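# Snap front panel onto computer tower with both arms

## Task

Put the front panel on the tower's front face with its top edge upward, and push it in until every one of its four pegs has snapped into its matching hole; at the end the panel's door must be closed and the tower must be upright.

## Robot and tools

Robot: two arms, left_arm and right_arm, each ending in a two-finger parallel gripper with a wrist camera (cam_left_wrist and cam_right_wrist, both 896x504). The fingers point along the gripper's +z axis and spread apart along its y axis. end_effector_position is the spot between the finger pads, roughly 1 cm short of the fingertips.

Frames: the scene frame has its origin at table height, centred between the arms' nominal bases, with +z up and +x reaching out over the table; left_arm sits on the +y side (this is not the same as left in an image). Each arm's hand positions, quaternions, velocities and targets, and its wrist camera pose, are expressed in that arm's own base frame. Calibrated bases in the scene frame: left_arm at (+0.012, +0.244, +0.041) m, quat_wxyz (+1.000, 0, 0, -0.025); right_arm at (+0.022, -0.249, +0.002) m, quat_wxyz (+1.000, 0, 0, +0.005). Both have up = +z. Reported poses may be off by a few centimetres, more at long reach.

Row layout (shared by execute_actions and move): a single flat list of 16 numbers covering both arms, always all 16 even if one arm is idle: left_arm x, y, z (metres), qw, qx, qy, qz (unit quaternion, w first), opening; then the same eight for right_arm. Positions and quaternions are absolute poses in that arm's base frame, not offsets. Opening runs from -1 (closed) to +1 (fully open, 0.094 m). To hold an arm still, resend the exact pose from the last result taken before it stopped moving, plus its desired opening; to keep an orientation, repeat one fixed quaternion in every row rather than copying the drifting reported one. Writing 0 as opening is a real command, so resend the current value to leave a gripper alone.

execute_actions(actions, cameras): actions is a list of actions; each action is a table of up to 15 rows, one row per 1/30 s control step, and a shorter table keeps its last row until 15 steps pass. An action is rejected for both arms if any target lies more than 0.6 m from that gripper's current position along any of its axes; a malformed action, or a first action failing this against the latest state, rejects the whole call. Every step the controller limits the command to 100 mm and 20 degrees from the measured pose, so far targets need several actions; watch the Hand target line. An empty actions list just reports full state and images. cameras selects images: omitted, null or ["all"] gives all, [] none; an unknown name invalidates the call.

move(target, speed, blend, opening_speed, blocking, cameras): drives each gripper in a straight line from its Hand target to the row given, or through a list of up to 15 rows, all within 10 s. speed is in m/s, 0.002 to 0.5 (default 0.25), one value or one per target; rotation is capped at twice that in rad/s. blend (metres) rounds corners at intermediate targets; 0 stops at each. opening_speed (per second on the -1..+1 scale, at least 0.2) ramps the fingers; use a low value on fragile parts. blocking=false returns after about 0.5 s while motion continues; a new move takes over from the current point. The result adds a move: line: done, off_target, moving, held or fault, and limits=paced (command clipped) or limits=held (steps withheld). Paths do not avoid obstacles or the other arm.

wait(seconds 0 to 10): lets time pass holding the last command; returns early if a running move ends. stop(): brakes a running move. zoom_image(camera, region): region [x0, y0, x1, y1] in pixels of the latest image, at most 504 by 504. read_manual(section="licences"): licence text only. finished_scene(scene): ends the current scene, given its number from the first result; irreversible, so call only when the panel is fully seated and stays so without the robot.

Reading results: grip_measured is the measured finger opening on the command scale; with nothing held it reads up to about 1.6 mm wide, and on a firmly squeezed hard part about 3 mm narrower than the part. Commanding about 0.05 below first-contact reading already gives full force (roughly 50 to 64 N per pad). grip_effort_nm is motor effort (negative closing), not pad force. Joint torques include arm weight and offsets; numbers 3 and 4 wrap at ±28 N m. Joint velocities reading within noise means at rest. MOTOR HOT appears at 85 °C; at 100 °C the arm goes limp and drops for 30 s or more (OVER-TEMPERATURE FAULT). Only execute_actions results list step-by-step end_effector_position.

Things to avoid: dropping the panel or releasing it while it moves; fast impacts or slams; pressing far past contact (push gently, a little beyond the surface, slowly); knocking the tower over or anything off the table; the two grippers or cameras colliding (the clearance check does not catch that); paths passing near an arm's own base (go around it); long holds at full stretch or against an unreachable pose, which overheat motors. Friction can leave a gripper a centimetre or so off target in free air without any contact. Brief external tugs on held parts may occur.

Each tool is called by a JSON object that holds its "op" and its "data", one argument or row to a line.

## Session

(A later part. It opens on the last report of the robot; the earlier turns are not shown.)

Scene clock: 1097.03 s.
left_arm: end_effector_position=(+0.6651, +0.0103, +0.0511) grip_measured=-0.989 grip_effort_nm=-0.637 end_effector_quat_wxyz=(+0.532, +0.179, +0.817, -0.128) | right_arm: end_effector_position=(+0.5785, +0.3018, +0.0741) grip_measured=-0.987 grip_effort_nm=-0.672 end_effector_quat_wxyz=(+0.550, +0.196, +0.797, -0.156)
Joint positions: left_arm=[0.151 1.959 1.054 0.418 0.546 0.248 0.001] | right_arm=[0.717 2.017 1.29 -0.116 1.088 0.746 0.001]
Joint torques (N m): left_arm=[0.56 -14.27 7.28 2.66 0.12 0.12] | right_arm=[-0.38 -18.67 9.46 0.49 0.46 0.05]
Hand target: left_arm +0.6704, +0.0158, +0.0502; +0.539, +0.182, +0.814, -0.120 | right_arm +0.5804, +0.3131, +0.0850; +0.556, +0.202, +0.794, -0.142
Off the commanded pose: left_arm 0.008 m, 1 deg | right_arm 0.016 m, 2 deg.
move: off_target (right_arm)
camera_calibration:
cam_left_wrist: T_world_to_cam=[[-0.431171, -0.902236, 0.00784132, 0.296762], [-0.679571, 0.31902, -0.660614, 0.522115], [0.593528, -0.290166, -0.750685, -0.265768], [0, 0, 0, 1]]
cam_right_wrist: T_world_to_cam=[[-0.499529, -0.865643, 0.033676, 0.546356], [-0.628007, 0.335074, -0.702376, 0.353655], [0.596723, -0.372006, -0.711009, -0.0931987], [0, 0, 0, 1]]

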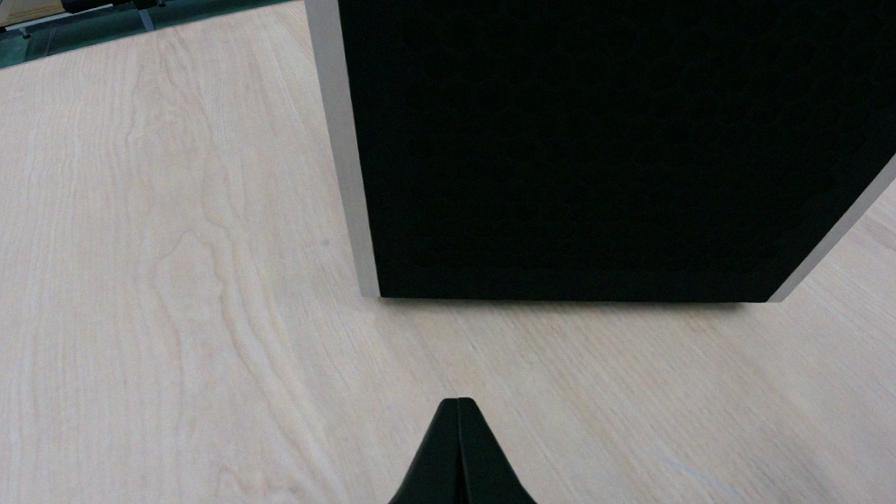

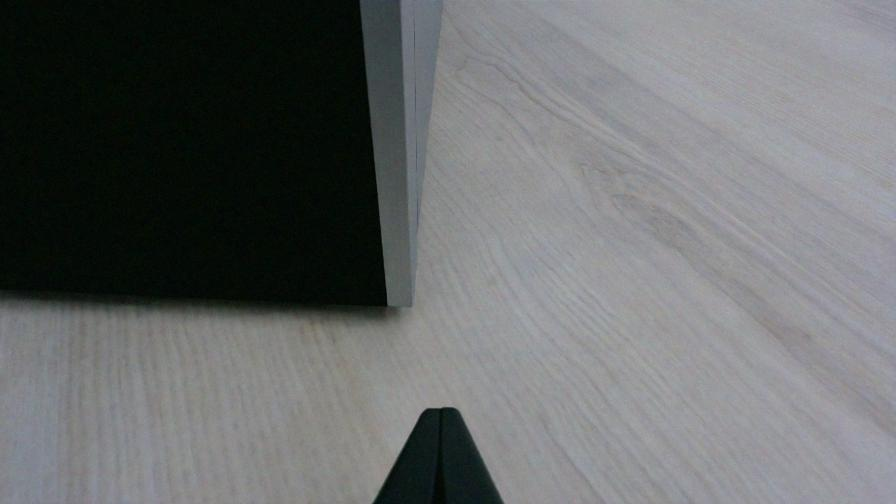

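{"op": "move", "data": {
  "target": [
    [0.7050, 0.0305, 0.022, 0.53725, 0.19113, 0.81169, -0.1265, -1.0, 0.6085, 0.3242, 0.072, 0.55416, 0.21132, 0.79142, -0.14797, -1.0],
    [0.7680, -0.0040, 0.016, 0.53725, 0.19113, 0.81169, -0.1265, -1.0, 0.6700, 0.2830, 0.064, 0.55416, 0.21132, 0.79142, -0.14797, -1.0]
  ],
  "speed": [0.12, 0.05],
  "blend": 0.005
}}

Scene clock: 1120.93 s.
left_arm: end_effector_position=(+0.7531, +0.0016, +0.0223) grip_measured=-0.989 grip_effort_nm=-0.652 end_effector_quat_wxyz=(+0.537, +0.192, +0.812, -0.122) | right_arm: end_effector_position=(+0.6439, +0.2848, +0.0502) grip_measured=-0.987 grip_effort_nm=-0.676 end_effector_quat_wxyz=(+0.541, +0.195, +0.802, -0.159)
Joint positions: left_arm=[0.117 2.169 1.34 0.359 0.522 0.257 0.001] | right_arm=[0.626 2.134 1.419 -0.048 1.017 0.636 0.001]
Joint torques (N m): left_arm=[-0.44 -15.56 10.32 1.7 0.08 -0.1] | right_arm=[-3.25 -18.61 12.78 1.77 0.22 -0.22]
Motor temperatures (°C): left_arm=[24 30 50 26 25 21 27] | right_arm=[22 33 56 22 24 23 26]
Heat: left arm: hottest elbow 50 °C; right arm: hottest elbow 56 °C.
Hand target: left_arm +0.7668, -0.0042, +0.0163; +0.537, +0.191, +0.812, -0.126 | right_arm +0.6681, +0.2817, +0.0646; +0.554, +0.211, +0.791, -0.148
Off the commanded pose: left_arm 0.017 m, 1 deg | right_arm 0.030 m, 3 deg.
move: off_target (left_arm, right_arm)
camera_calibration:
cam_left_wrist: T_world_to_cam=[[-0.445791, -0.894917, -0.0198558, 0.338687], [-0.661022, 0.344074, -0.666831, 0.55177], [0.60359, -0.284142, -0.744944, -0.349791], [0, 0, 0, 1]]
cam_right_wrist: T_world_to_cam=[[-0.501029, -0.86427, 0.0447968, 0.565055], [-0.64162, 0.336222, -0.689404, 0.391455], [0.58077, -0.374154, -0.72299, -0.144078], [0, 0, 0, 1]]

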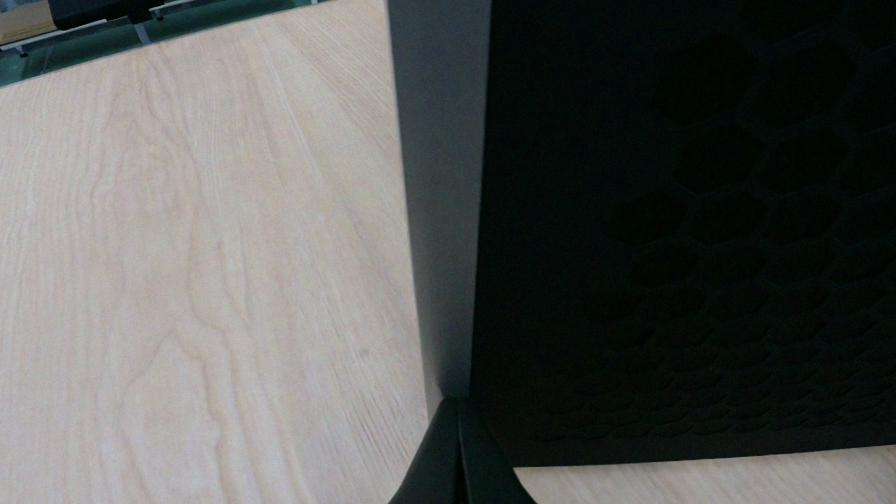

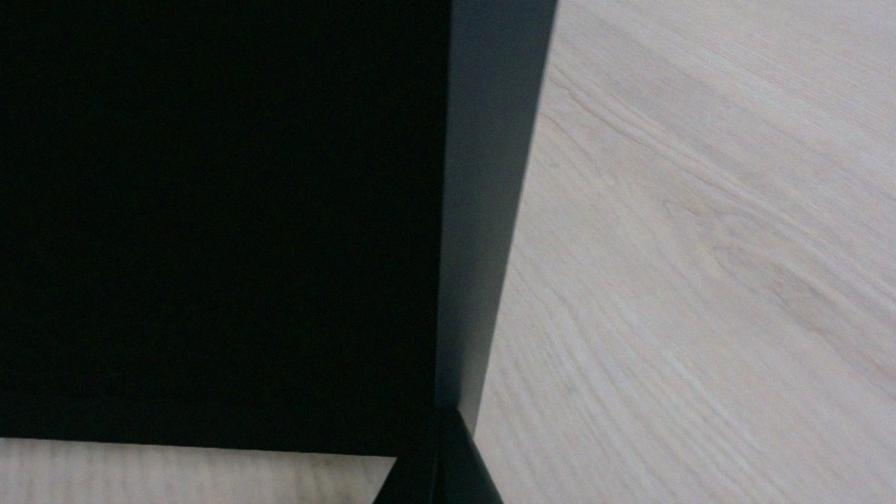

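{"op": "move", "data": {
  "target": [0.7930, -0.0183, 0.018, 0.53725, 0.19113, 0.81169, -0.1265, -1.0, 0.6969, 0.2591, 0.064, 0.55416, 0.21132, 0.79142, -0.14797, -1.0],
  "speed": 0.05
}}

Scene clock: 1132.47 s.
left_arm: end_effector_position=(+0.7546, +0.0025, +0.0201) grip_measured=-0.989 grip_effort_nm=-0.647 end_effector_quat_wxyz=(+0.524, +0.183, +0.822, -0.128) | right_arm: end_effector_position=(+0.6490, +0.2914, +0.0466) grip_measured=-0.987 grip_effort_nm=-0.672 end_effector_quat_wxyz=(+0.540, +0.172, +0.810, -0.151)
Joint positions: left_arm=[0.117 2.169 1.356 0.312 0.517 0.245 0.001] | right_arm=[0.625 2.142 1.419 -0.005 0.98 0.574 0.001]
Joint torques (N m): left_arm=[-2.73 -13.57 14.17 2.22 -0.73 -0.09] | right_arm=[-6.71 -18.14 13.68 2.44 0.13 -0.23]
Hand target: left_arm +0.7866, -0.0191, +0.0195; +0.537, +0.191, +0.812, -0.127 | right_arm +0.6909, +0.2561, +0.0654; +0.555, +0.211, +0.791, -0.149
Off the commanded pose: left_arm 0.044 m, 2 deg | right_arm 0.060 m, 5 deg.
move: off_target (left_arm, right_arm)
camera_calibration:
cam_left_wrist: T_world_to_cam=[[-0.437964, -0.898969, 0.00651083, 0.333699], [-0.687855, 0.330432, -0.646274, 0.570857], [0.578829, -0.287523, -0.763077, -0.333139], [0, 0, 0, 1]]
cam_right_wrist: T_world_to_cam=[[-0.457981, -0.886972, 0.0594515, 0.551467], [-0.666347, 0.298257, -0.683392, 0.416788], [0.588417, -0.352596, -0.727627, -0.158234], [0, 0, 0, 1]]

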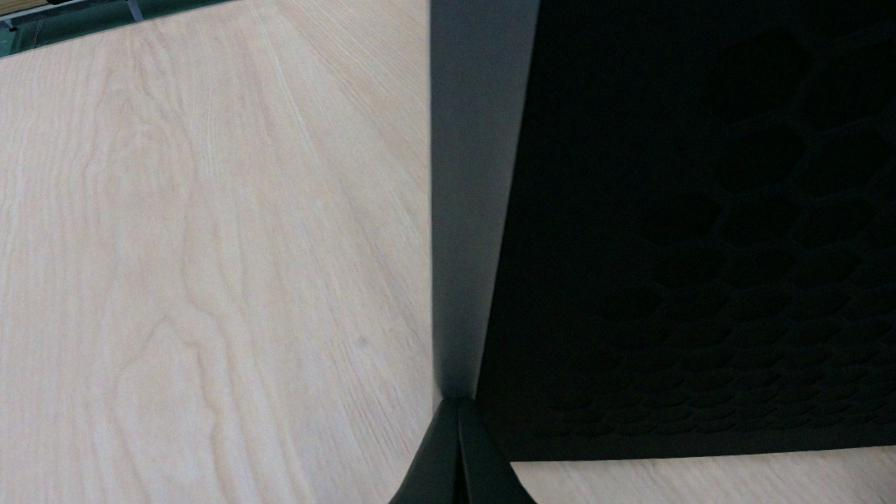

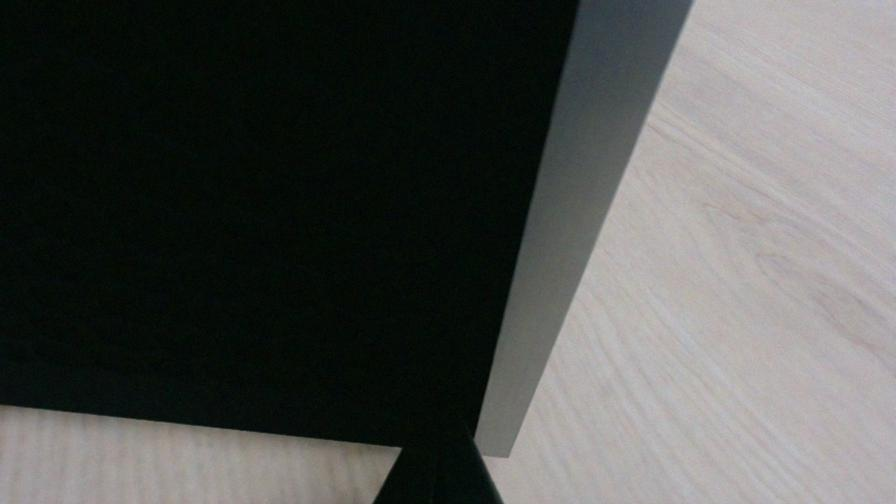

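{"op": "move", "data": {
  "target": [
    [0.692, 0.0337, 0.03, 0.53725, 0.19113, 0.81169, -0.1265, -1.0, 0.5883, 0.3263, 0.075, 0.55416, 0.21132, 0.79142, -0.14797, -1.0],
    [0.665, 0.015, 0.51, 0.41137, 0.20773, 0.88218, -0.09686, -1.0, 0.498, 0.083, 0.24, 0.3067, 0.3067, 0.6372, 0.6372, -1.0]
  ],
  "speed": [0.15, 0.35],
  "blend": 0.02
}}

{"op": "zoom_image", "data": {
  "camera": "cam_right_wrist",
  "region": [60, 150, 220, 260]
}}

{"op": "zoom_image", "data": {
  "camera": "cam_right_wrist",
  "region": [660, 150, 820, 260]
}}

Scene clock: 1153.07 s.
left_arm: end_effector_position=(+0.6597, +0.0187, +0.5010) grip_measured=-0.989 grip_effort_nm=-0.642 end_effector_quat_wxyz=(+0.405, +0.198, +0.887, -0.101) | right_arm: end_effector_position=(+0.4968, +0.0872, +0.2408) grip_measured=-0.987 grip_effort_nm=-0.676 end_effector_quat_wxyz=(+0.306, +0.303, +0.642, +0.635)
Joint positions: left_arm=[0.142 1.757 2.238 -1.289 0.447 0.399 0.001] | right_arm=[-0.056 1.394 0.599 0.785 -0.737 1.556 0.001]
Joint torques (N m): left_arm=[-0.5 -13.22 11.54 1.42 0.21 0.14] | right_arm=[-2.67 -9.05 7.72 1.94 -0.07 0.07]
Hand target: left_arm +0.6645, +0.0150, +0.5098; +0.412, +0.207, +0.882, -0.097 | right_arm +0.4980, +0.0831, +0.2401; +0.307, +0.307, +0.637, +0.637
Off the commanded pose: left_arm 0.011 m, 2 deg | right_arm 0.004 m, 1 deg.
move: off_target (left_arm)
camera_calibration:
cam_left_wrist: T_world_to_cam=[[-0.438321, -0.898767, 0.00957476, 0.302293], [-0.821226, 0.39613, -0.410694, 0.779698], [0.365325, -0.187879, -0.911723, 0.306928], [0, 0, 0, 1]]
cam_right_wrist: T_world_to_cam=[[-0.0168251, -0.0171909, -0.999711, 0.249144], [-0.899238, 0.437394, 0.00761275, 0.446176], [0.437137, 0.899106, -0.0228179, -0.203103], [0, 0, 0, 1]]

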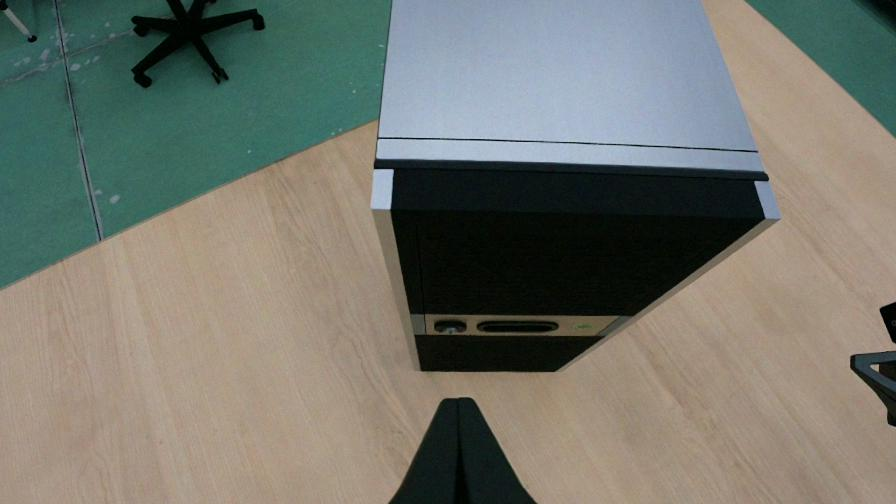

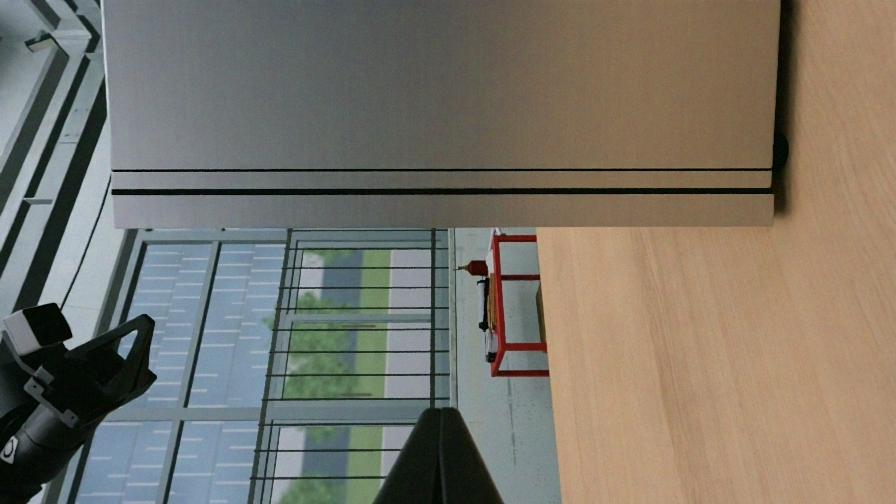

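Scaled by 3.150 from the camera's 896x504 image, which has a finer 1280x720 frame.

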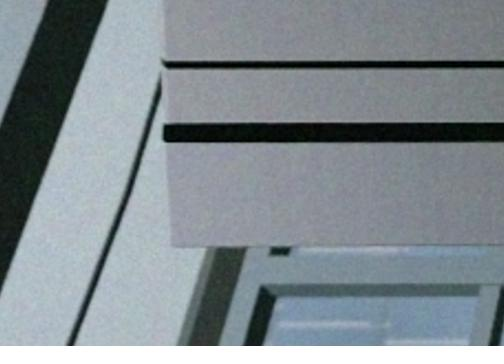

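Scaled by 3.150 from the camera's 896x504 image, which has a finer 1280x720 frame.

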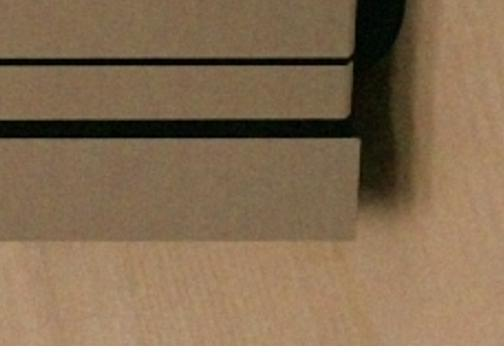

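{"op": "execute_actions", "data": {
  "actions": []
}}

Scene clock: 1162.70 s.
left_arm: end_effector_position=(+0.6596, +0.0187, +0.5009) grip_measured=-0.989 grip_effort_nm=-0.642 end_effector_quat_wxyz=(+0.404, +0.198, +0.887, -0.101) | right_arm: end_effector_position=(+0.4968, +0.0872, +0.2408) grip_measured=-0.987 grip_effort_nm=-0.672 end_effector_quat_wxyz=(+0.306, +0.303, +0.642, +0.635)
Joint positions: left_arm=[0.142 1.757 2.238 -1.29 0.447 0.4 0.001] | right_arm=[-0.056 1.394 0.599 0.785 -0.737 1.557 0.001]
Joint velocities: within noise
Joint torques (N m): left_arm=[-0.5 -13.63 11.41 1.42 0.2 0.13] | right_arm=[-1.73 -8.59 7.6 2.13 -0.07 -0.01]
Motor temperatures (°C): left_arm=[24 31 49 26 25 21 27] | right_arm=[22 34 55 22 24 23 26]
Heat: left arm: hottest elbow 49 °C; right arm: hottest elbow 55 °C.
Hand target: left_arm +0.6645, +0.0150, +0.5098; +0.412, +0.207, +0.882, -0.097 | right_arm +0.4980, +0.0831, +0.2401; +0.307, +0.307, +0.637, +0.637
Tool commands: left_gripper/opening=-1.0 right_gripper/opening=-1.0
Off the commanded pose: left_arm 0.011 m, 2 deg | right_arm 0.004 m, 1 deg.
camera_calibration:
cam_left_wrist: T_world_to_cam=[[-0.438543, -0.89866, 0.00949968, 0.30244], [-0.821229, 0.396418, -0.410409, 0.77948], [0.365052, -0.187783, -0.911852, 0.307137], [0, 0, 0, 1]] pos_world=[0.660643, 0.020466, 0.597096]
cam_right_wrist: T_world_to_cam=[[-0.0169242, -0.0166193, -0.999719, 0.249222], [-0.899235, 0.437394, 0.00795189, 0.446093], [0.437139, 0.899116, -0.0223473, -0.203217], [0, 0, 0, 1]] pos_world=[0.494195, -0.0082607, 0.241064]

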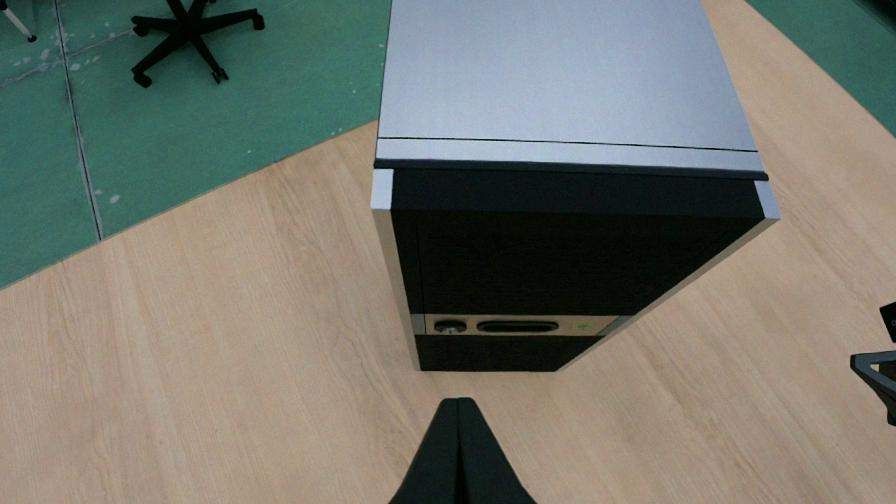

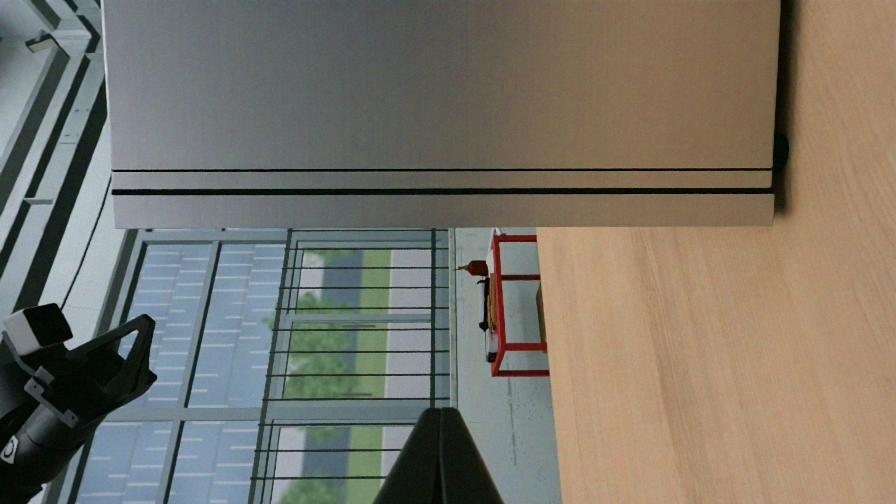

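{"op": "zoom_image", "data": {
  "camera": "cam_left_wrist",
  "region": [360, 120, 480, 220]
}}

{"op": "zoom_image", "data": {
  "camera": "cam_left_wrist",
  "region": [690, 130, 810, 230]
}}

{"op": "zoom_image", "data": {
  "camera": "cam_left_wrist",
  "region": [370, 290, 650, 400]
}}

Scaled by 4.200 from the camera's 896x504 image, which has a finer 1280x720 frame.

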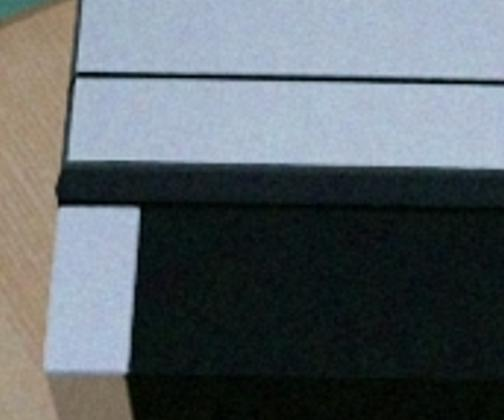

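Scaled by 4.200 from the camera's 896x504 image, which has a finer 1280x720 frame.

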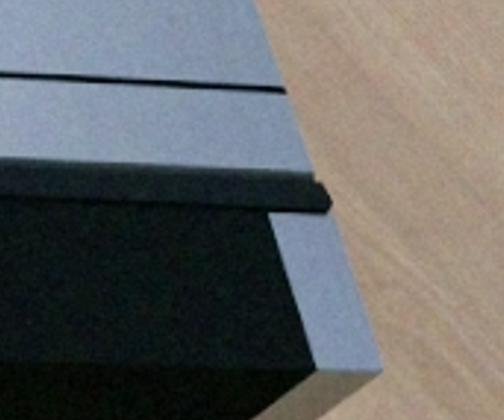

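Scaled by 1.800 from the camera's 896x504 image, which has a finer 1280x720 frame.

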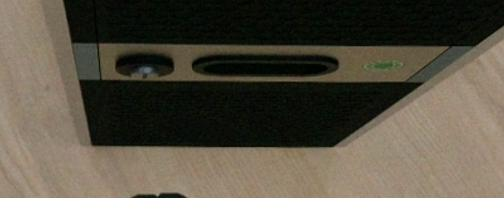

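{"op": "finished_scene", "data": {
  "scene": 2
}}

The scene is finished: the task was done.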